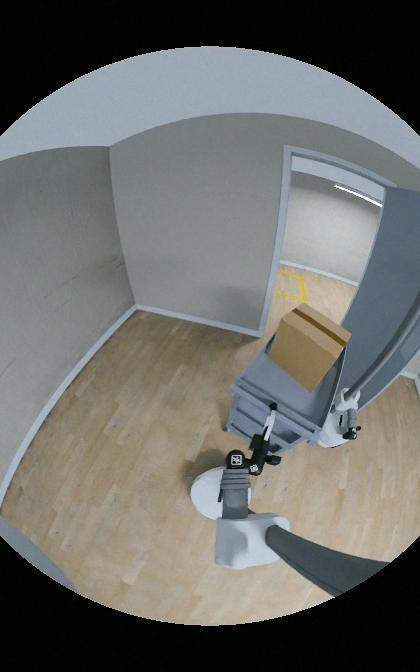

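Emit:
move(r2={"base": {"translate_m": -0.408, "strafe_m": 0.057}, "contact_limits": {"translate_m": 0.6}}, blocking=false, cameras=[])

Emit:
wait(seconds=4, cameras=["r2_head_left_camera"])

Emit:
zoom_image(camera="r2_head_left_camera", region=[200, 280, 360, 470])

Scene clock: 1681.17 s.
move: r2 moving
r1.base_odometry: x=-2.212 y=-0.501 heading=-2.403
r1.turned_by_wheels: +0.000
r1.turned_by_imu: +0.000
r1.base_tilt: forward=-1.6 right=+1.3
r1.lidar_m: 4.78 2.80 2.04 1.94 1.47 0.25 0.41 1.32 0.34 0.37 0.44 0.94
r1.base_status: not commanded
r1.joint_positions: lift_m=+0.124 arm_m=+0.000 wrist_yaw_rad=+3.196 wrist_pitch_rad=+0.002 wrist_roll_rad=+0.000 gripper_m=+0.056
r1.joint_status: not commanded
r1.measured_speeds: translate_m=+0.000 strafe_m=+0.000 rotate_rad=+0.000 lift_m=+0.000 arm_m=+0.000 wrist_yaw_rad=+0.000 wrist_pitch_rad=+0.000 wrist_roll_rad=+0.000
r1.motor_effort: lift_m=+19(19) arm_m=+4(5) wheel_0=-7(7) wheel_1=+5(5) wheel_2=+0(0)
r1.servo_current: wrist_yaw_rad=65(65) wrist_pitch_rad=46(46) wrist_roll_rad=46(52) gripper_m=39(52)
r1.contact_limits: strafe_m 0.5
r1.hand_pose: x=-0.1219 y=+0.0715 z=+0.3019 quat_wxyz=(-0.027, -0.001, +0.000, +1.000) (m; r1's base frame)
r1.wrist_depth_mm: - 133 133 931 336 213 - / - 117 133 946 340 216 213 / - 122 136 504 343 218 213 / - 134 187 991 347 219 213 / 137 - - 1983 349 219 215 / - 1229 196 1008 199 219 214 / - 820 759 156 324 211 216
r2.base_odometry: x=-2.504 y=-1.099 heading=-2.597
r2.turned_by_wheels: +0.000
r2.turned_by_imu: +0.000
r2.base_tilt: forward=-0.6 right=+0.1
r2.lidar_m: 0.41 2.12 1.93 1.92 2.34 3.98 4.00 3.13 2.75 2.76 0.36 0.34
r2.base_status: translate_m moving; strafe_m moving
r2.joint_positions: lift_m=+0.681 arm_m=+0.000 wrist_yaw_rad=-0.381 wrist_pitch_rad=+0.001 wrist_roll_rad=+1.569 gripper_m=-0.037
r2.joint_status: not commanded
r2.measured_speeds: translate_m=-0.121 strafe_m=+0.018 rotate_rad=+0.003 lift_m=+0.000 arm_m=+0.000 wrist_yaw_rad=+0.000 wrist_pitch_rad=+0.000 wrist_roll_rad=+0.000
r2.motor_effort: lift_m=+18(18) arm_m=-4(4) wheel_0=-14(15) wheel_1=-6(7) wheel_2=+17(17)
r2.servo_current: wrist_yaw_rad=46(52) wrist_pitch_rad=39(46) wrist_roll_rad=46(52) gripper_m=85(91)
r2.contact_limits: translate_m 0.6
r2.hand_pose: x=+0.4060 y=-0.1885 z=+0.8589 quat_wxyz=(+0.695, +0.694, -0.134, -0.135) (m; r2's base frame)
r2.wrist_depth_mm: - - - 139 194 - - / 1756 399 399 144 202 - - / 1708 430 424 149 211 - - / 1708 473 459 158 220 - - / 1661 512 500 165 229 - - / - - 181 171 180 1537 512 / - - - 112 248 - 469
pictures: none
No camera images: "cameras" was empty.

Scene clock: 1683.50 s.
earlier move: r2 done
r1.base_odometry: x=-2.212 y=-0.501 heading=-2.403
r1.turned_by_wheels: +0.000
r1.turned_by_imu: +0.000
r1.base_tilt: forward=-1.6 right=+1.2
r1.lidar_m: 4.79 2.81 2.02 1.92 1.46 0.25 0.41 1.32 1.43 0.45 0.42 0.61
r1.base_status: not commanded
r1.joint_positions: lift_m=+0.124 arm_m=+0.000 wrist_yaw_rad=+3.196 wrist_pitch_rad=+0.002 wrist_roll_rad=+0.000 gripper_m=+0.056
r1.joint_status: not commanded
r1.measured_speeds: translate_m=+0.000 strafe_m=+0.000 rotate_rad=+0.000 lift_m=+0.000 arm_m=+0.000 wrist_yaw_rad=+0.000 wrist_pitch_rad=+0.000 wrist_roll_rad=+0.000
r1.motor_effort: lift_m=+19(19) arm_m=+4(5) wheel_0=-7(7) wheel_1=+5(6) wheel_2=+0(1)
r1.servo_current: wrist_yaw_rad=46(65) wrist_pitch_rad=39(59) wrist_roll_rad=65(65) gripper_m=46(52)
r1.contact_limits: strafe_m 0.5
r1.hand_pose: x=-0.1219 y=+0.0715 z=+0.3019 quat_wxyz=(-0.027, -0.001, +0.000, +1.000) (m; r1's base frame)
r1.wrist_depth_mm: - 133 133 960 334 213 - / - 117 133 960 340 216 213 / - 122 136 504 342 217 213 / - 134 187 991 347 219 214 / 137 - - 1983 349 219 214 / - 1205 197 1008 199 220 214 / - 809 759 156 325 211 215
r2.base_odometry: x=-2.154 y=-0.949 heading=-2.597
r2.turned_by_wheels: +0.000
r2.turned_by_imu: +0.001
r2.base_tilt: forward=-0.6 right=+0.0
r2.lidar_m: 0.38 2.26 1.97 2.01 2.40 3.62 3.61 3.06 2.70 2.71 0.41 0.39
r2.base_status: done
r2.joint_positions: lift_m=+0.681 arm_m=+0.000 wrist_yaw_rad=-0.381 wrist_pitch_rad=+0.001 wrist_roll_rad=+1.569 gripper_m=-0.037
r2.joint_status: not commanded
r2.measured_speeds: translate_m=+0.000 strafe_m=+0.000 rotate_rad=+0.000 lift_m=+0.000 arm_m=+0.000 wrist_yaw_rad=+0.000 wrist_pitch_rad=+0.000 wrist_roll_rad=+0.000
r2.motor_effort: lift_m=+18(18) arm_m=-4(4) wheel_0=+1(17) wheel_1=-3(9) wheel_2=+5(18)
r2.servo_current: wrist_yaw_rad=39(59) wrist_pitch_rad=39(46) wrist_roll_rad=46(59) gripper_m=91(91)
r2.contact_limits: translate_m 0.6
r2.hand_pose: x=+0.4060 y=-0.1885 z=+0.8589 quat_wxyz=(+0.695, +0.694, -0.134, -0.134) (m; r2's base frame)
r2.wrist_depth_mm: - - - 169 229 1430 976 / 1983 - - 169 230 - - / 1983 439 433 171 230 - - / - 452 449 171 230 - - / - 466 462 172 234 - - / 1983 488 185 173 181 - - / - - - 112 234 1661 521
wait: 2.33 of 4 s (r2 has come to rest)
pictures: r2_head_left_camera
Images, in order (width x height): r2_head_left_camera 420x672.

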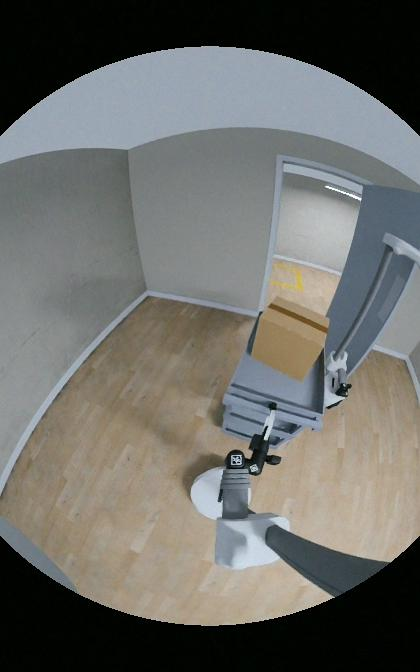

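Scaled by 2.653 from the camera's 420x672 image, which has a finer 600x960 frame.

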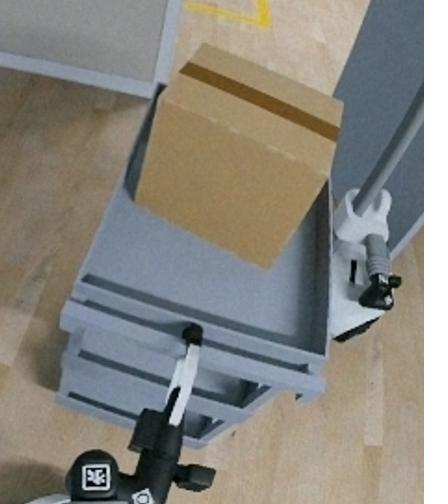

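Emit:
move(r2={"base": {"translate_m": 0.301, "strafe_m": -0.178}, "contact_limits": {"translate_m": 0.6}}, blocking=false, cameras=[])

Emit:
wait(seconds=4, cameras=["r2_head_left_camera"])

Emit:
zoom_image(camera="r2_head_left_camera", region=[200, 280, 360, 470])

Scene clock: 1726.90 s.
move: r2 moving
r1.base_odometry: x=-2.212 y=-0.501 heading=-2.403
r1.turned_by_wheels: +0.000
r1.turned_by_imu: +0.000
r1.base_tilt: forward=-1.6 right=+1.2
r1.lidar_m: 4.77 2.80 2.02 1.92 1.48 0.25 0.42 1.33 1.42 0.43 0.43 0.63
r1.base_status: not commanded
r1.joint_positions: lift_m=+0.124 arm_m=+0.000 wrist_yaw_rad=+3.196 wrist_pitch_rad=+0.002 wrist_roll_rad=+0.000 gripper_m=+0.056
r1.joint_status: not commanded
r1.measured_speeds: translate_m=+0.000 strafe_m=+0.000 rotate_rad=+0.000 lift_m=+0.000 arm_m=+0.000 wrist_yaw_rad=+0.000 wrist_pitch_rad=+0.000 wrist_roll_rad=+0.000
r1.motor_effort: lift_m=+19(19) arm_m=+4(5) wheel_0=-6(7) wheel_1=+5(6) wheel_2=+0(0)
r1.servo_current: wrist_yaw_rad=33(59) wrist_pitch_rad=39(52) wrist_roll_rad=39(59) gripper_m=46(46)
r1.contact_limits: strafe_m 0.5
r1.hand_pose: x=-0.1219 y=+0.0715 z=+0.3019 quat_wxyz=(-0.027, -0.001, +0.000, +1.000) (m; r1's base frame)
r1.wrist_depth_mm: - 133 133 946 334 213 - / - 117 133 946 340 216 213 / - 122 136 504 343 217 213 / - 134 187 1008 345 218 213 / 138 - - 1983 347 219 214 / - 1229 196 1008 198 220 214 / - 820 759 156 327 211 216
r2.base_odometry: x=-2.190 y=-0.950 heading=-2.597
r2.turned_by_wheels: +0.000
r2.turned_by_imu: +0.001
r2.base_tilt: forward=-0.7 right=+0.1
r2.lidar_m: 0.36 2.24 1.97 2.02 2.40 3.64 3.65 3.05 2.69 2.70 0.40 0.37
r2.base_status: translate_m moving; strafe_m moving
r2.joint_positions: lift_m=+0.681 arm_m=+0.000 wrist_yaw_rad=-0.381 wrist_pitch_rad=+0.001 wrist_roll_rad=+1.569 gripper_m=-0.037
r2.joint_status: not commanded
r2.measured_speeds: translate_m=+0.119 strafe_m=-0.071 rotate_rad=-0.004 lift_m=+0.000 arm_m=+0.000 wrist_yaw_rad=+0.000 wrist_pitch_rad=+0.000 wrist_roll_rad=+0.000
r2.motor_effort: lift_m=+18(18) arm_m=+0(4) wheel_0=+16(18) wheel_1=-5(5) wheel_2=-12(14)
r2.servo_current: wrist_yaw_rad=52(52) wrist_pitch_rad=39(46) wrist_roll_rad=46(52) gripper_m=91(91)
r2.contact_limits: translate_m 0.6
r2.hand_pose: x=+0.4060 y=-0.1885 z=+0.8589 quat_wxyz=(+0.695, +0.694, -0.134, -0.134) (m; r2's base frame)
r2.wrist_depth_mm: - - - 167 228 1537 976 / 1983 - - 168 228 1808 - / 1983 459 433 168 229 - - / 1921 452 445 169 230 - - / - 462 462 170 230 - - / - 473 185 171 181 - - / - - - 112 232 - 525
pictures: none
No camera images: "cameras" was empty.

Scene clock: 1728.90 s.
earlier move: r2 done
r1.base_odometry: x=-2.212 y=-0.501 heading=-2.403
r1.turned_by_wheels: +0.000
r1.turned_by_imu: +0.000
r1.base_tilt: forward=-1.6 right=+1.2
r1.lidar_m: 4.77 2.82 2.01 1.91 1.45 0.25 0.40 1.31 0.31 0.29 0.35 0.52
r1.base_status: not commanded
r1.joint_positions: lift_m=+0.124 arm_m=+0.000 wrist_yaw_rad=+3.196 wrist_pitch_rad=+0.002 wrist_roll_rad=+0.000 gripper_m=+0.056
r1.joint_status: not commanded
r1.measured_speeds: translate_m=+0.000 strafe_m=+0.000 rotate_rad=+0.000 lift_m=+0.000 arm_m=+0.000 wrist_yaw_rad=+0.000 wrist_pitch_rad=+0.000 wrist_roll_rad=+0.000
r1.motor_effort: lift_m=+19(19) arm_m=+5(5) wheel_0=-7(8) wheel_1=+6(6) wheel_2=+0(1)
r1.servo_current: wrist_yaw_rad=46(65) wrist_pitch_rad=39(52) wrist_roll_rad=33(65) gripper_m=39(52)
r1.contact_limits: strafe_m 0.5
r1.hand_pose: x=-0.1219 y=+0.0715 z=+0.3019 quat_wxyz=(-0.027, -0.001, +0.000, +1.000) (m; r1's base frame)
r1.wrist_depth_mm: - 133 133 946 336 213 - / - 117 133 946 340 216 213 / - 122 136 508 343 218 213 / - 134 188 991 347 219 213 / 137 - - 1983 349 219 214 / - 1229 197 1008 199 220 215 / - 809 759 156 325 211 215
r2.base_odometry: x=-2.504 y=-0.953 heading=-2.597
r2.turned_by_wheels: -0.001
r2.turned_by_imu: -0.001
r2.base_tilt: forward=-0.7 right=+0.1
r2.lidar_m: 0.40 2.14 2.04 2.10 2.46 3.96 3.97 2.95 2.64 2.62 0.40 0.36
r2.base_status: done
r2.joint_positions: lift_m=+0.681 arm_m=+0.000 wrist_yaw_rad=-0.391 wrist_pitch_rad=+0.001 wrist_roll_rad=+1.569 gripper_m=-0.037
r2.joint_status: not commanded
r2.measured_speeds: translate_m=+0.000 strafe_m=+0.000 rotate_rad=+0.000 lift_m=+0.000 arm_m=+0.000 wrist_yaw_rad=+0.000 wrist_pitch_rad=+0.000 wrist_roll_rad=+0.000
r2.motor_effort: lift_m=+18(18) arm_m=+4(4) wheel_0=+3(21) wheel_1=-5(7) wheel_2=-5(21)
r2.servo_current: wrist_yaw_rad=59(78) wrist_pitch_rad=46(46) wrist_roll_rad=46(65) gripper_m=91(91)
r2.contact_limits: translate_m 0.6
r2.hand_pose: x=+0.4041 y=-0.1908 z=+0.8589 quat_wxyz=(+0.694, +0.693, -0.137, -0.138) (m; r2's base frame)
r2.wrist_depth_mm: - - - 163 222 - - / 1661 - - 165 224 - - / 1756 430 433 167 226 - - / 1756 459 452 169 229 - - / 1708 - 469 171 232 - - / - 492 185 172 179 - - / - - - 112 236 - 508
wait: 2.00 of 4 s (r2 has come to rest)
pictures: r2_head_left_camera
Images, in order (width x height): r2_head_left_camera 420x672.

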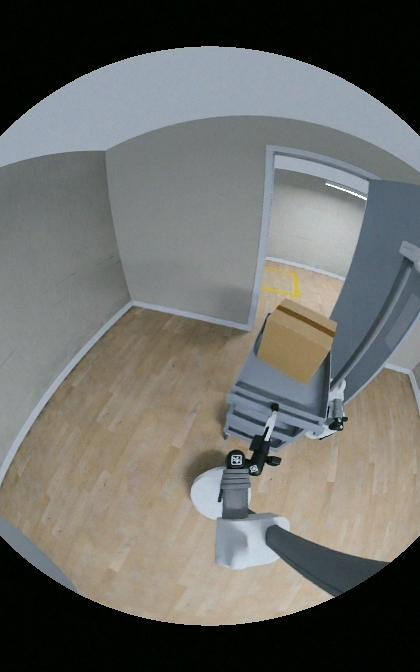

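Scaled by 2.653 from the camera's 420x672 image, which has a finer 600x960 frame.

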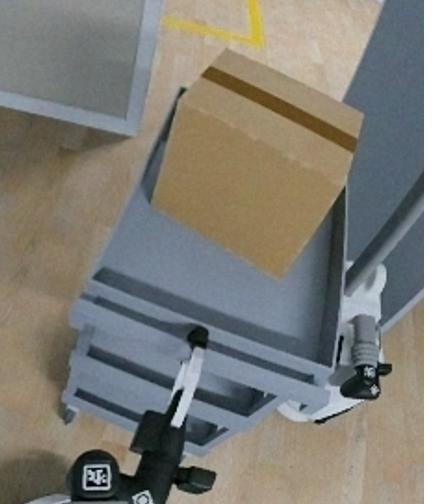

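Emit:
wait(seconds=0, cameras=["r1_head_left_camera"])

Emit:
zoom_image(camera="r1_head_left_camera", region=[170, 380, 420, 640])

Scene clock: 1758.33 s.
r1.base_odometry: x=-2.212 y=-0.501 heading=-2.403
r1.turned_by_wheels: +0.000
r1.turned_by_imu: +0.000
r1.base_tilt: forward=-1.6 right=+1.3
r1.lidar_m: 4.78 2.82 2.03 1.92 1.44 0.25 0.42 1.30 0.31 0.28 0.33 0.54
r1.base_status: not commanded
r1.joint_positions: lift_m=+0.124 arm_m=+0.000 wrist_yaw_rad=+3.196 wrist_pitch_rad=+0.002 wrist_roll_rad=+0.000 gripper_m=+0.056
r1.joint_status: not commanded
r1.measured_speeds: translate_m=+0.000 strafe_m=+0.000 rotate_rad=+0.000 lift_m=+0.000 arm_m=+0.000 wrist_yaw_rad=+0.000 wrist_pitch_rad=+0.000 wrist_roll_rad=+0.000
r1.motor_effort: lift_m=+19(19) arm_m=+4(5) wheel_0=-7(8) wheel_1=+5(6) wheel_2=+0(1)
r1.servo_current: wrist_yaw_rad=39(65) wrist_pitch_rad=46(52) wrist_roll_rad=52(65) gripper_m=39(52)
r1.contact_limits: strafe_m 0.5
r1.hand_pose: x=-0.1219 y=+0.0715 z=+0.3019 quat_wxyz=(-0.027, -0.001, +0.000, +1.000) (m; r1's base frame)
r1.wrist_depth_mm: - 133 133 946 336 213 - / - 117 133 946 338 215 213 / - 122 136 504 342 217 213 / - 134 188 991 345 218 214 / 137 - - 1921 347 220 214 / - 1229 196 1008 198 220 214 / - 820 759 156 324 211 216
r2.base_odometry: x=-2.504 y=-0.953 heading=-2.597
r2.turned_by_wheels: +0.000
r2.turned_by_imu: +0.000
r2.base_tilt: forward=-0.7 right=+0.1
r2.lidar_m: 0.38 2.15 2.04 2.07 2.48 3.94 3.97 2.98 2.62 2.62 0.41 0.38
r2.base_status: done
r2.joint_positions: lift_m=+0.681 arm_m=+0.000 wrist_yaw_rad=-0.391 wrist_pitch_rad=+0.001 wrist_roll_rad=+1.569 gripper_m=-0.037
r2.joint_status: not commanded
r2.measured_speeds: translate_m=+0.000 strafe_m=+0.000 rotate_rad=+0.000 lift_m=+0.000 arm_m=+0.000 wrist_yaw_rad=+0.000 wrist_pitch_rad=+0.000 wrist_roll_rad=+0.000
r2.motor_effort: lift_m=+18(18) arm_m=+4(4) wheel_0=+2(21) wheel_1=-5(7) wheel_2=-5(21)
r2.servo_current: wrist_yaw_rad=59(78) wrist_pitch_rad=33(46) wrist_roll_rad=52(65) gripper_m=85(91)
r2.contact_limits: translate_m 0.6
r2.hand_pose: x=+0.4041 y=-0.1908 z=+0.8589 quat_wxyz=(+0.694, +0.693, -0.137, -0.138) (m; r2's base frame)
r2.wrist_depth_mm: - - - 163 222 - - / 1661 - - 166 224 - - / 1756 433 424 167 226 - - / 1708 455 452 169 229 - - / 1756 - 469 171 231 - - / - 488 185 172 179 - - / - - - 112 236 - 512
pictures: r1_head_left_camera
Images, in order (width x height): r1_head_left_camera 420x672.

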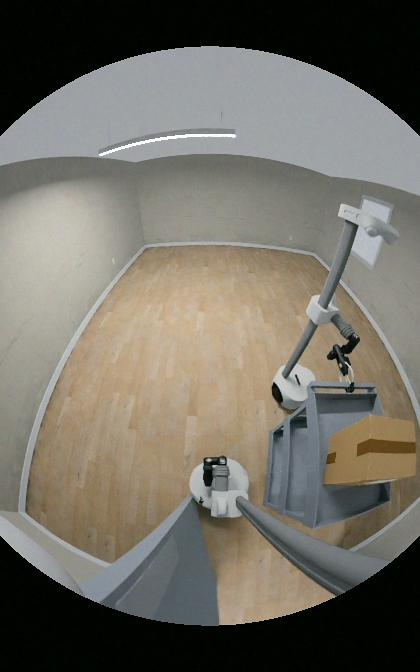

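Scaled by 1.938 from the camera's 420x672 image, which has a finer 600x960 frame.

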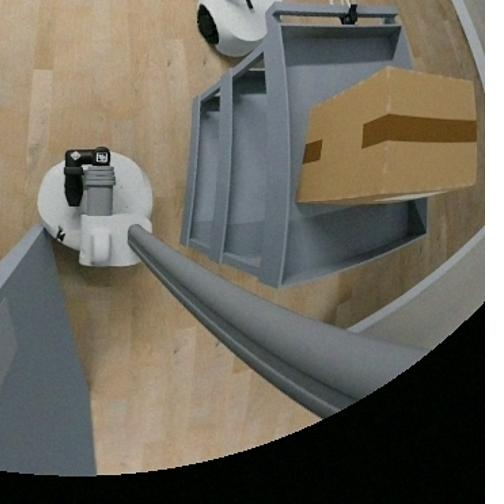

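Emit:
move(r2={"joints": {"gripper_m": 0.06}}, blocking=false, cameras=[])

Emit:
wait(seconds=3, cameras=[])

Emit:
move(r2={"base": {"translate_m": -0.029, "strafe_m": -0.0525}, "contact_limits": {"translate_m": 0.4}}, blocking=false, cameras=[])

Emit:
wait(seconds=3, cameras=["r2_head_left_camera"])

Emit:
zoom_image(camera="r2_head_left_camera", region=[200, 280, 360, 470])

Scene clock: 1780.27 s.
move: r2 moving
r1.base_odometry: x=-2.212 y=-0.501 heading=-2.403
r1.turned_by_wheels: +0.000
r1.turned_by_imu: +0.000
r1.base_tilt: forward=-1.6 right=+1.3
r1.lidar_m: 4.78 2.83 2.02 1.91 1.44 0.25 0.44 1.33 0.30 0.28 0.32 0.52
r1.base_status: not commanded
r1.joint_positions: lift_m=+0.124 arm_m=+0.000 wrist_yaw_rad=+3.196 wrist_pitch_rad=+0.002 wrist_roll_rad=+0.000 gripper_m=+0.056
r1.joint_status: not commanded
r1.measured_speeds: translate_m=+0.000 strafe_m=+0.000 rotate_rad=+0.000 lift_m=+0.000 arm_m=+0.000 wrist_yaw_rad=+0.000 wrist_pitch_rad=+0.000 wrist_roll_rad=+0.000
r1.motor_effort: lift_m=+19(19) arm_m=+4(5) wheel_0=-6(7) wheel_1=+5(6) wheel_2=+0(0)
r1.servo_current: wrist_yaw_rad=59(65) wrist_pitch_rad=39(46) wrist_roll_rad=46(59) gripper_m=33(46)
r1.contact_limits: strafe_m 0.5
r1.hand_pose: x=-0.1219 y=+0.0715 z=+0.3019 quat_wxyz=(-0.027, -0.001, +0.000, +1.000) (m; r1's base frame)
r1.wrist_depth_mm: - 133 133 931 336 213 - / - 117 133 946 340 215 213 / - 122 136 504 343 218 213 / - 134 187 991 347 218 213 / 137 - - 1983 347 219 214 / - 1229 197 1008 199 220 214 / - 820 759 156 325 211 215
r2.base_odometry: x=-2.504 y=-0.953 heading=-2.597
r2.turned_by_wheels: +0.000
r2.turned_by_imu: +0.001
r2.base_tilt: forward=-0.7 right=+0.0
r2.lidar_m: 0.38 2.17 2.06 2.07 2.48 3.96 3.98 2.97 2.63 2.60 0.39 0.38
r2.base_status: not commanded
r2.joint_positions: lift_m=+0.681 arm_m=+0.000 wrist_yaw_rad=-0.391 wrist_pitch_rad=+0.001 wrist_roll_rad=+1.569 gripper_m=-0.012
r2.joint_status: gripper_m moving
r2.measured_speeds: translate_m=+0.000 strafe_m=+0.000 rotate_rad=+0.000 lift_m=+0.000 arm_m=+0.000 wrist_yaw_rad=+0.000 wrist_pitch_rad=+0.000 wrist_roll_rad=+0.000
r2.motor_effort: lift_m=+18(18) arm_m=+4(4) wheel_0=+3(3) wheel_1=-5(5) wheel_2=-5(5)
r2.servo_current: wrist_yaw_rad=52(65) wrist_pitch_rad=39(46) wrist_roll_rad=46(59) gripper_m=85(98)
r2.contact_limits: translate_m 0.6
r2.hand_pose: x=+0.4041 y=-0.1908 z=+0.8589 quat_wxyz=(+0.694, +0.693, -0.137, -0.138) (m; r2's base frame)
r2.wrist_depth_mm: - - - 168 225 - - / - - - 170 229 - - / 1708 436 430 171 231 - - / 1756 462 455 173 234 - - / 1756 - 477 175 236 - - / - 496 187 177 186 - - / - - - 112 238 - 508
pictures: none
No camera images: "cameras" was empty.

Scene clock: 1781.43 s.
earlier move: r2 done
r1.base_odometry: x=-2.212 y=-0.501 heading=-2.403
r1.turned_by_wheels: +0.000
r1.turned_by_imu: +0.000
r1.base_tilt: forward=-1.6 right=+1.3
r1.lidar_m: 4.77 2.82 2.03 1.92 1.43 0.25 0.41 1.34 0.32 0.30 0.31 0.50
r1.base_status: not commanded
r1.joint_positions: lift_m=+0.124 arm_m=+0.000 wrist_yaw_rad=+3.196 wrist_pitch_rad=+0.002 wrist_roll_rad=+0.000 gripper_m=+0.056
r1.joint_status: not commanded
r1.measured_speeds: translate_m=+0.000 strafe_m=+0.000 rotate_rad=+0.000 lift_m=+0.000 arm_m=+0.000 wrist_yaw_rad=+0.000 wrist_pitch_rad=+0.000 wrist_roll_rad=+0.000
r1.motor_effort: lift_m=+19(19) arm_m=+5(5) wheel_0=-7(7) wheel_1=+5(6) wheel_2=+0(0)
r1.servo_current: wrist_yaw_rad=59(72) wrist_pitch_rad=46(46) wrist_roll_rad=46(59) gripper_m=46(46)
r1.contact_limits: strafe_m 0.5
r1.hand_pose: x=-0.1219 y=+0.0715 z=+0.3019 quat_wxyz=(-0.027, -0.001, +0.000, +1.000) (m; r1's base frame)
r1.wrist_depth_mm: - 133 133 946 336 213 - / - 117 133 960 340 216 213 / - 122 137 508 342 217 213 / - 134 188 1008 345 218 213 / 137 - - 1921 347 220 214 / - 1205 196 991 199 220 215 / - 798 759 156 325 211 215
r2.base_odometry: x=-2.504 y=-0.953 heading=-2.597
r2.turned_by_wheels: +0.000
r2.turned_by_imu: +0.000
r2.base_tilt: forward=-0.7 right=+0.1
r2.lidar_m: 0.39 2.15 2.08 2.07 2.49 3.96 3.97 2.97 2.61 2.64 0.39 0.36
r2.base_status: not commanded
r2.joint_positions: lift_m=+0.681 arm_m=+0.000 wrist_yaw_rad=-0.391 wrist_pitch_rad=+0.001 wrist_roll_rad=+1.569 gripper_m=+0.060
r2.joint_status: all done
r2.measured_speeds: translate_m=+0.000 strafe_m=+0.000 rotate_rad=+0.000 lift_m=+0.000 arm_m=+0.000 wrist_yaw_rad=+0.000 wrist_pitch_rad=+0.000 wrist_roll_rad=+0.000
r2.motor_effort: lift_m=+18(18) arm_m=+4(4) wheel_0=+2(3) wheel_1=-5(6) wheel_2=-5(5)
r2.servo_current: wrist_yaw_rad=65(72) wrist_pitch_rad=46(46) wrist_roll_rad=52(59) gripper_m=46(117)
r2.contact_limits: translate_m 0.6
r2.hand_pose: x=+0.4041 y=-0.1908 z=+0.8589 quat_wxyz=(+0.694, +0.693, -0.137, -0.138) (m; r2's base frame)
r2.wrist_depth_mm: - - - 172 230 - - / - - - 173 233 - - / 1808 445 439 176 236 - - / 1808 466 455 177 237 - - / 1708 - 480 180 241 - - / - 500 191 181 186 - - / - - - 112 246 - 517
wait: 1.17 of 3 s (r2 has come to rest)
pictures: none
No camera images: "cameras" was empty.

Scene clock: 1781.93 s.
move: r2 moving
r1.base_odometry: x=-2.212 y=-0.501 heading=-2.403
r1.turned_by_wheels: +0.000
r1.turned_by_imu: +0.000
r1.base_tilt: forward=-1.6 right=+1.3
r1.lidar_m: 4.75 2.81 2.03 1.93 1.41 0.25 0.40 1.31 0.29 0.29 0.31 0.52
r1.base_status: not commanded
r1.joint_positions: lift_m=+0.124 arm_m=+0.000 wrist_yaw_rad=+3.196 wrist_pitch_rad=+0.002 wrist_roll_rad=+0.000 gripper_m=+0.056
r1.joint_status: not commanded
r1.measured_speeds: translate_m=+0.000 strafe_m=+0.000 rotate_rad=+0.000 lift_m=+0.000 arm_m=+0.000 wrist_yaw_rad=+0.000 wrist_pitch_rad=+0.000 wrist_roll_rad=+0.000
r1.motor_effort: lift_m=+19(19) arm_m=+4(5) wheel_0=-7(7) wheel_1=+5(5) wheel_2=+0(0)
r1.servo_current: wrist_yaw_rad=65(65) wrist_pitch_rad=46(46) wrist_roll_rad=46(59) gripper_m=39(46)
r1.contact_limits: strafe_m 0.5
r1.hand_pose: x=-0.1219 y=+0.0715 z=+0.3019 quat_wxyz=(-0.027, -0.001, +0.000, +1.000) (m; r1's base frame)
r1.wrist_depth_mm: - 133 133 946 334 213 - / - 117 133 946 338 216 213 / - 122 136 508 342 217 213 / - 134 188 991 347 218 213 / 137 - - 1983 347 219 214 / - 1229 197 1008 199 220 215 / - 809 759 156 325 211 215
r2.base_odometry: x=-2.505 y=-0.922 heading=-2.596
r2.turned_by_wheels: +0.001
r2.turned_by_imu: +0.002
r2.base_tilt: forward=-0.7 right=+0.0
r2.lidar_m: 0.37 2.17 2.09 2.13 2.53 3.93 3.97 2.97 2.58 2.61 0.40 0.38
r2.base_status: translate_m moving; strafe_m moving
r2.joint_positions: lift_m=+0.681 arm_m=+0.000 wrist_yaw_rad=-0.377 wrist_pitch_rad=+0.001 wrist_roll_rad=+1.569 gripper_m=+0.060
r2.joint_status: not commanded
r2.measured_speeds: translate_m=-0.058 strafe_m=-0.106 rotate_rad=+0.000 lift_m=+0.000 arm_m=+0.000 wrist_yaw_rad=+0.025 wrist_pitch_rad=+0.000 wrist_roll_rad=+0.000
r2.motor_effort: lift_m=+18(18) arm_m=+4(4) wheel_0=+15(15) wheel_1=-9(12) wheel_2=+11(12)
r2.servo_current: wrist_yaw_rad=52(65) wrist_pitch_rad=39(46) wrist_roll_rad=52(59) gripper_m=52(52)
r2.contact_limits: translate_m 0.4
r2.hand_pose: x=+0.4068 y=-0.1875 z=+0.8589 quat_wxyz=(+0.695, +0.694, -0.132, -0.133) (m; r2's base frame)
r2.wrist_depth_mm: - - - 168 224 - - / 1708 - - 171 229 - - / 1756 436 436 174 233 - - / 1756 462 455 176 236 - - / 1661 - 484 180 242 - - / - 517 195 182 182 - - / - - - 112 249 - 517
pictures: none
No camera images: "cameras" was empty.

Scene clock: 1782.70 s.
earlier move: r2 done
r1.base_odometry: x=-2.212 y=-0.501 heading=-2.403
r1.turned_by_wheels: +0.000
r1.turned_by_imu: +0.000
r1.base_tilt: forward=-1.6 right=+1.3
r1.lidar_m: 4.77 2.81 2.01 1.92 1.44 0.25 0.42 1.32 0.30 0.29 0.32 0.53
r1.base_status: not commanded
r1.joint_positions: lift_m=+0.124 arm_m=+0.000 wrist_yaw_rad=+3.196 wrist_pitch_rad=+0.002 wrist_roll_rad=+0.000 gripper_m=+0.056
r1.joint_status: not commanded
r1.measured_speeds: translate_m=+0.000 strafe_m=+0.000 rotate_rad=+0.000 lift_m=+0.000 arm_m=+0.000 wrist_yaw_rad=+0.000 wrist_pitch_rad=+0.000 wrist_roll_rad=+0.000
r1.motor_effort: lift_m=+19(19) arm_m=+4(5) wheel_0=-6(7) wheel_1=+5(6) wheel_2=+0(0)
r1.servo_current: wrist_yaw_rad=52(65) wrist_pitch_rad=46(46) wrist_roll_rad=52(65) gripper_m=46(52)
r1.contact_limits: strafe_m 0.5
r1.hand_pose: x=-0.1219 y=+0.0715 z=+0.3019 quat_wxyz=(-0.027, -0.001, +0.000, +1.000) (m; r1's base frame)
r1.wrist_depth_mm: - 133 133 931 336 213 - / - 117 133 960 338 216 213 / - 122 136 504 343 218 213 / - 134 187 1008 347 218 213 / 137 - - 1983 349 219 214 / - 1229 197 1008 199 219 214 / - 820 750 156 325 211 215
r2.base_odometry: x=-2.506 y=-0.893 heading=-2.597
r2.turned_by_wheels: -0.001
r2.turned_by_imu: -0.001
r2.base_tilt: forward=-0.7 right=+0.1
r2.lidar_m: 0.39 2.17 2.11 2.12 2.58 3.95 3.97 2.93 2.55 2.58 0.39 0.37
r2.base_status: done
r2.joint_positions: lift_m=+0.681 arm_m=+0.000 wrist_yaw_rad=-0.381 wrist_pitch_rad=+0.001 wrist_roll_rad=+1.569 gripper_m=+0.060
r2.joint_status: not commanded
r2.measured_speeds: translate_m=+0.000 strafe_m=+0.000 rotate_rad=+0.000 lift_m=+0.000 arm_m=+0.000 wrist_yaw_rad=+0.000 wrist_pitch_rad=+0.000 wrist_roll_rad=+0.000
r2.motor_effort: lift_m=+17(18) arm_m=+4(4) wheel_0=+3(15) wheel_1=-1(12) wheel_2=+5(12)
r2.servo_current: wrist_yaw_rad=52(65) wrist_pitch_rad=39(46) wrist_roll_rad=52(59) gripper_m=46(59)
r2.contact_limits: translate_m 0.4
r2.hand_pose: x=+0.4061 y=-0.1884 z=+0.8590 quat_wxyz=(+0.695, +0.694, -0.134, -0.134) (m; r2's base frame)
r2.wrist_depth_mm: - - - 178 236 260 1078 / - - - 179 238 - - / 1708 - 549 182 242 - - / 1708 466 455 185 244 - - / 1756 - 469 186 247 - - / 1708 496 197 189 195 - - / - 137 525 112 252 1618 -
wait: 0.77 of 3 s (r2 has come to rest)
pictures: r2_head_left_camera
Images, in order (width x height): r2_head_left_camera 420x672.

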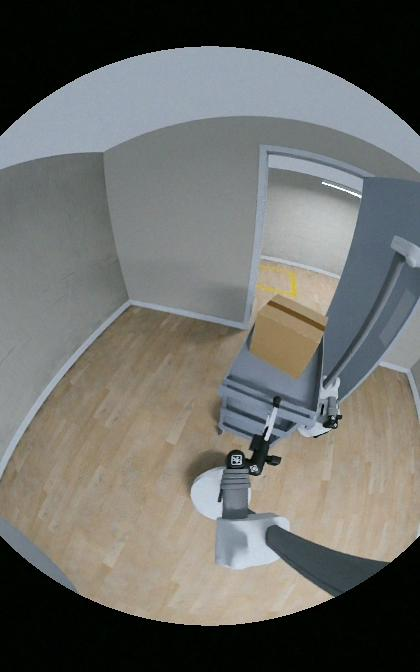

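Scaled by 2.653 from the camera's 420x672 image, which has a finer 600x960 frame.

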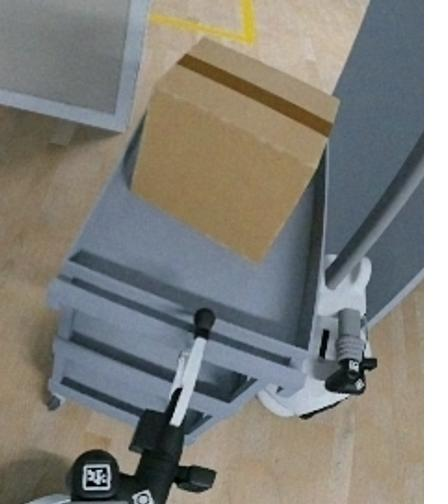

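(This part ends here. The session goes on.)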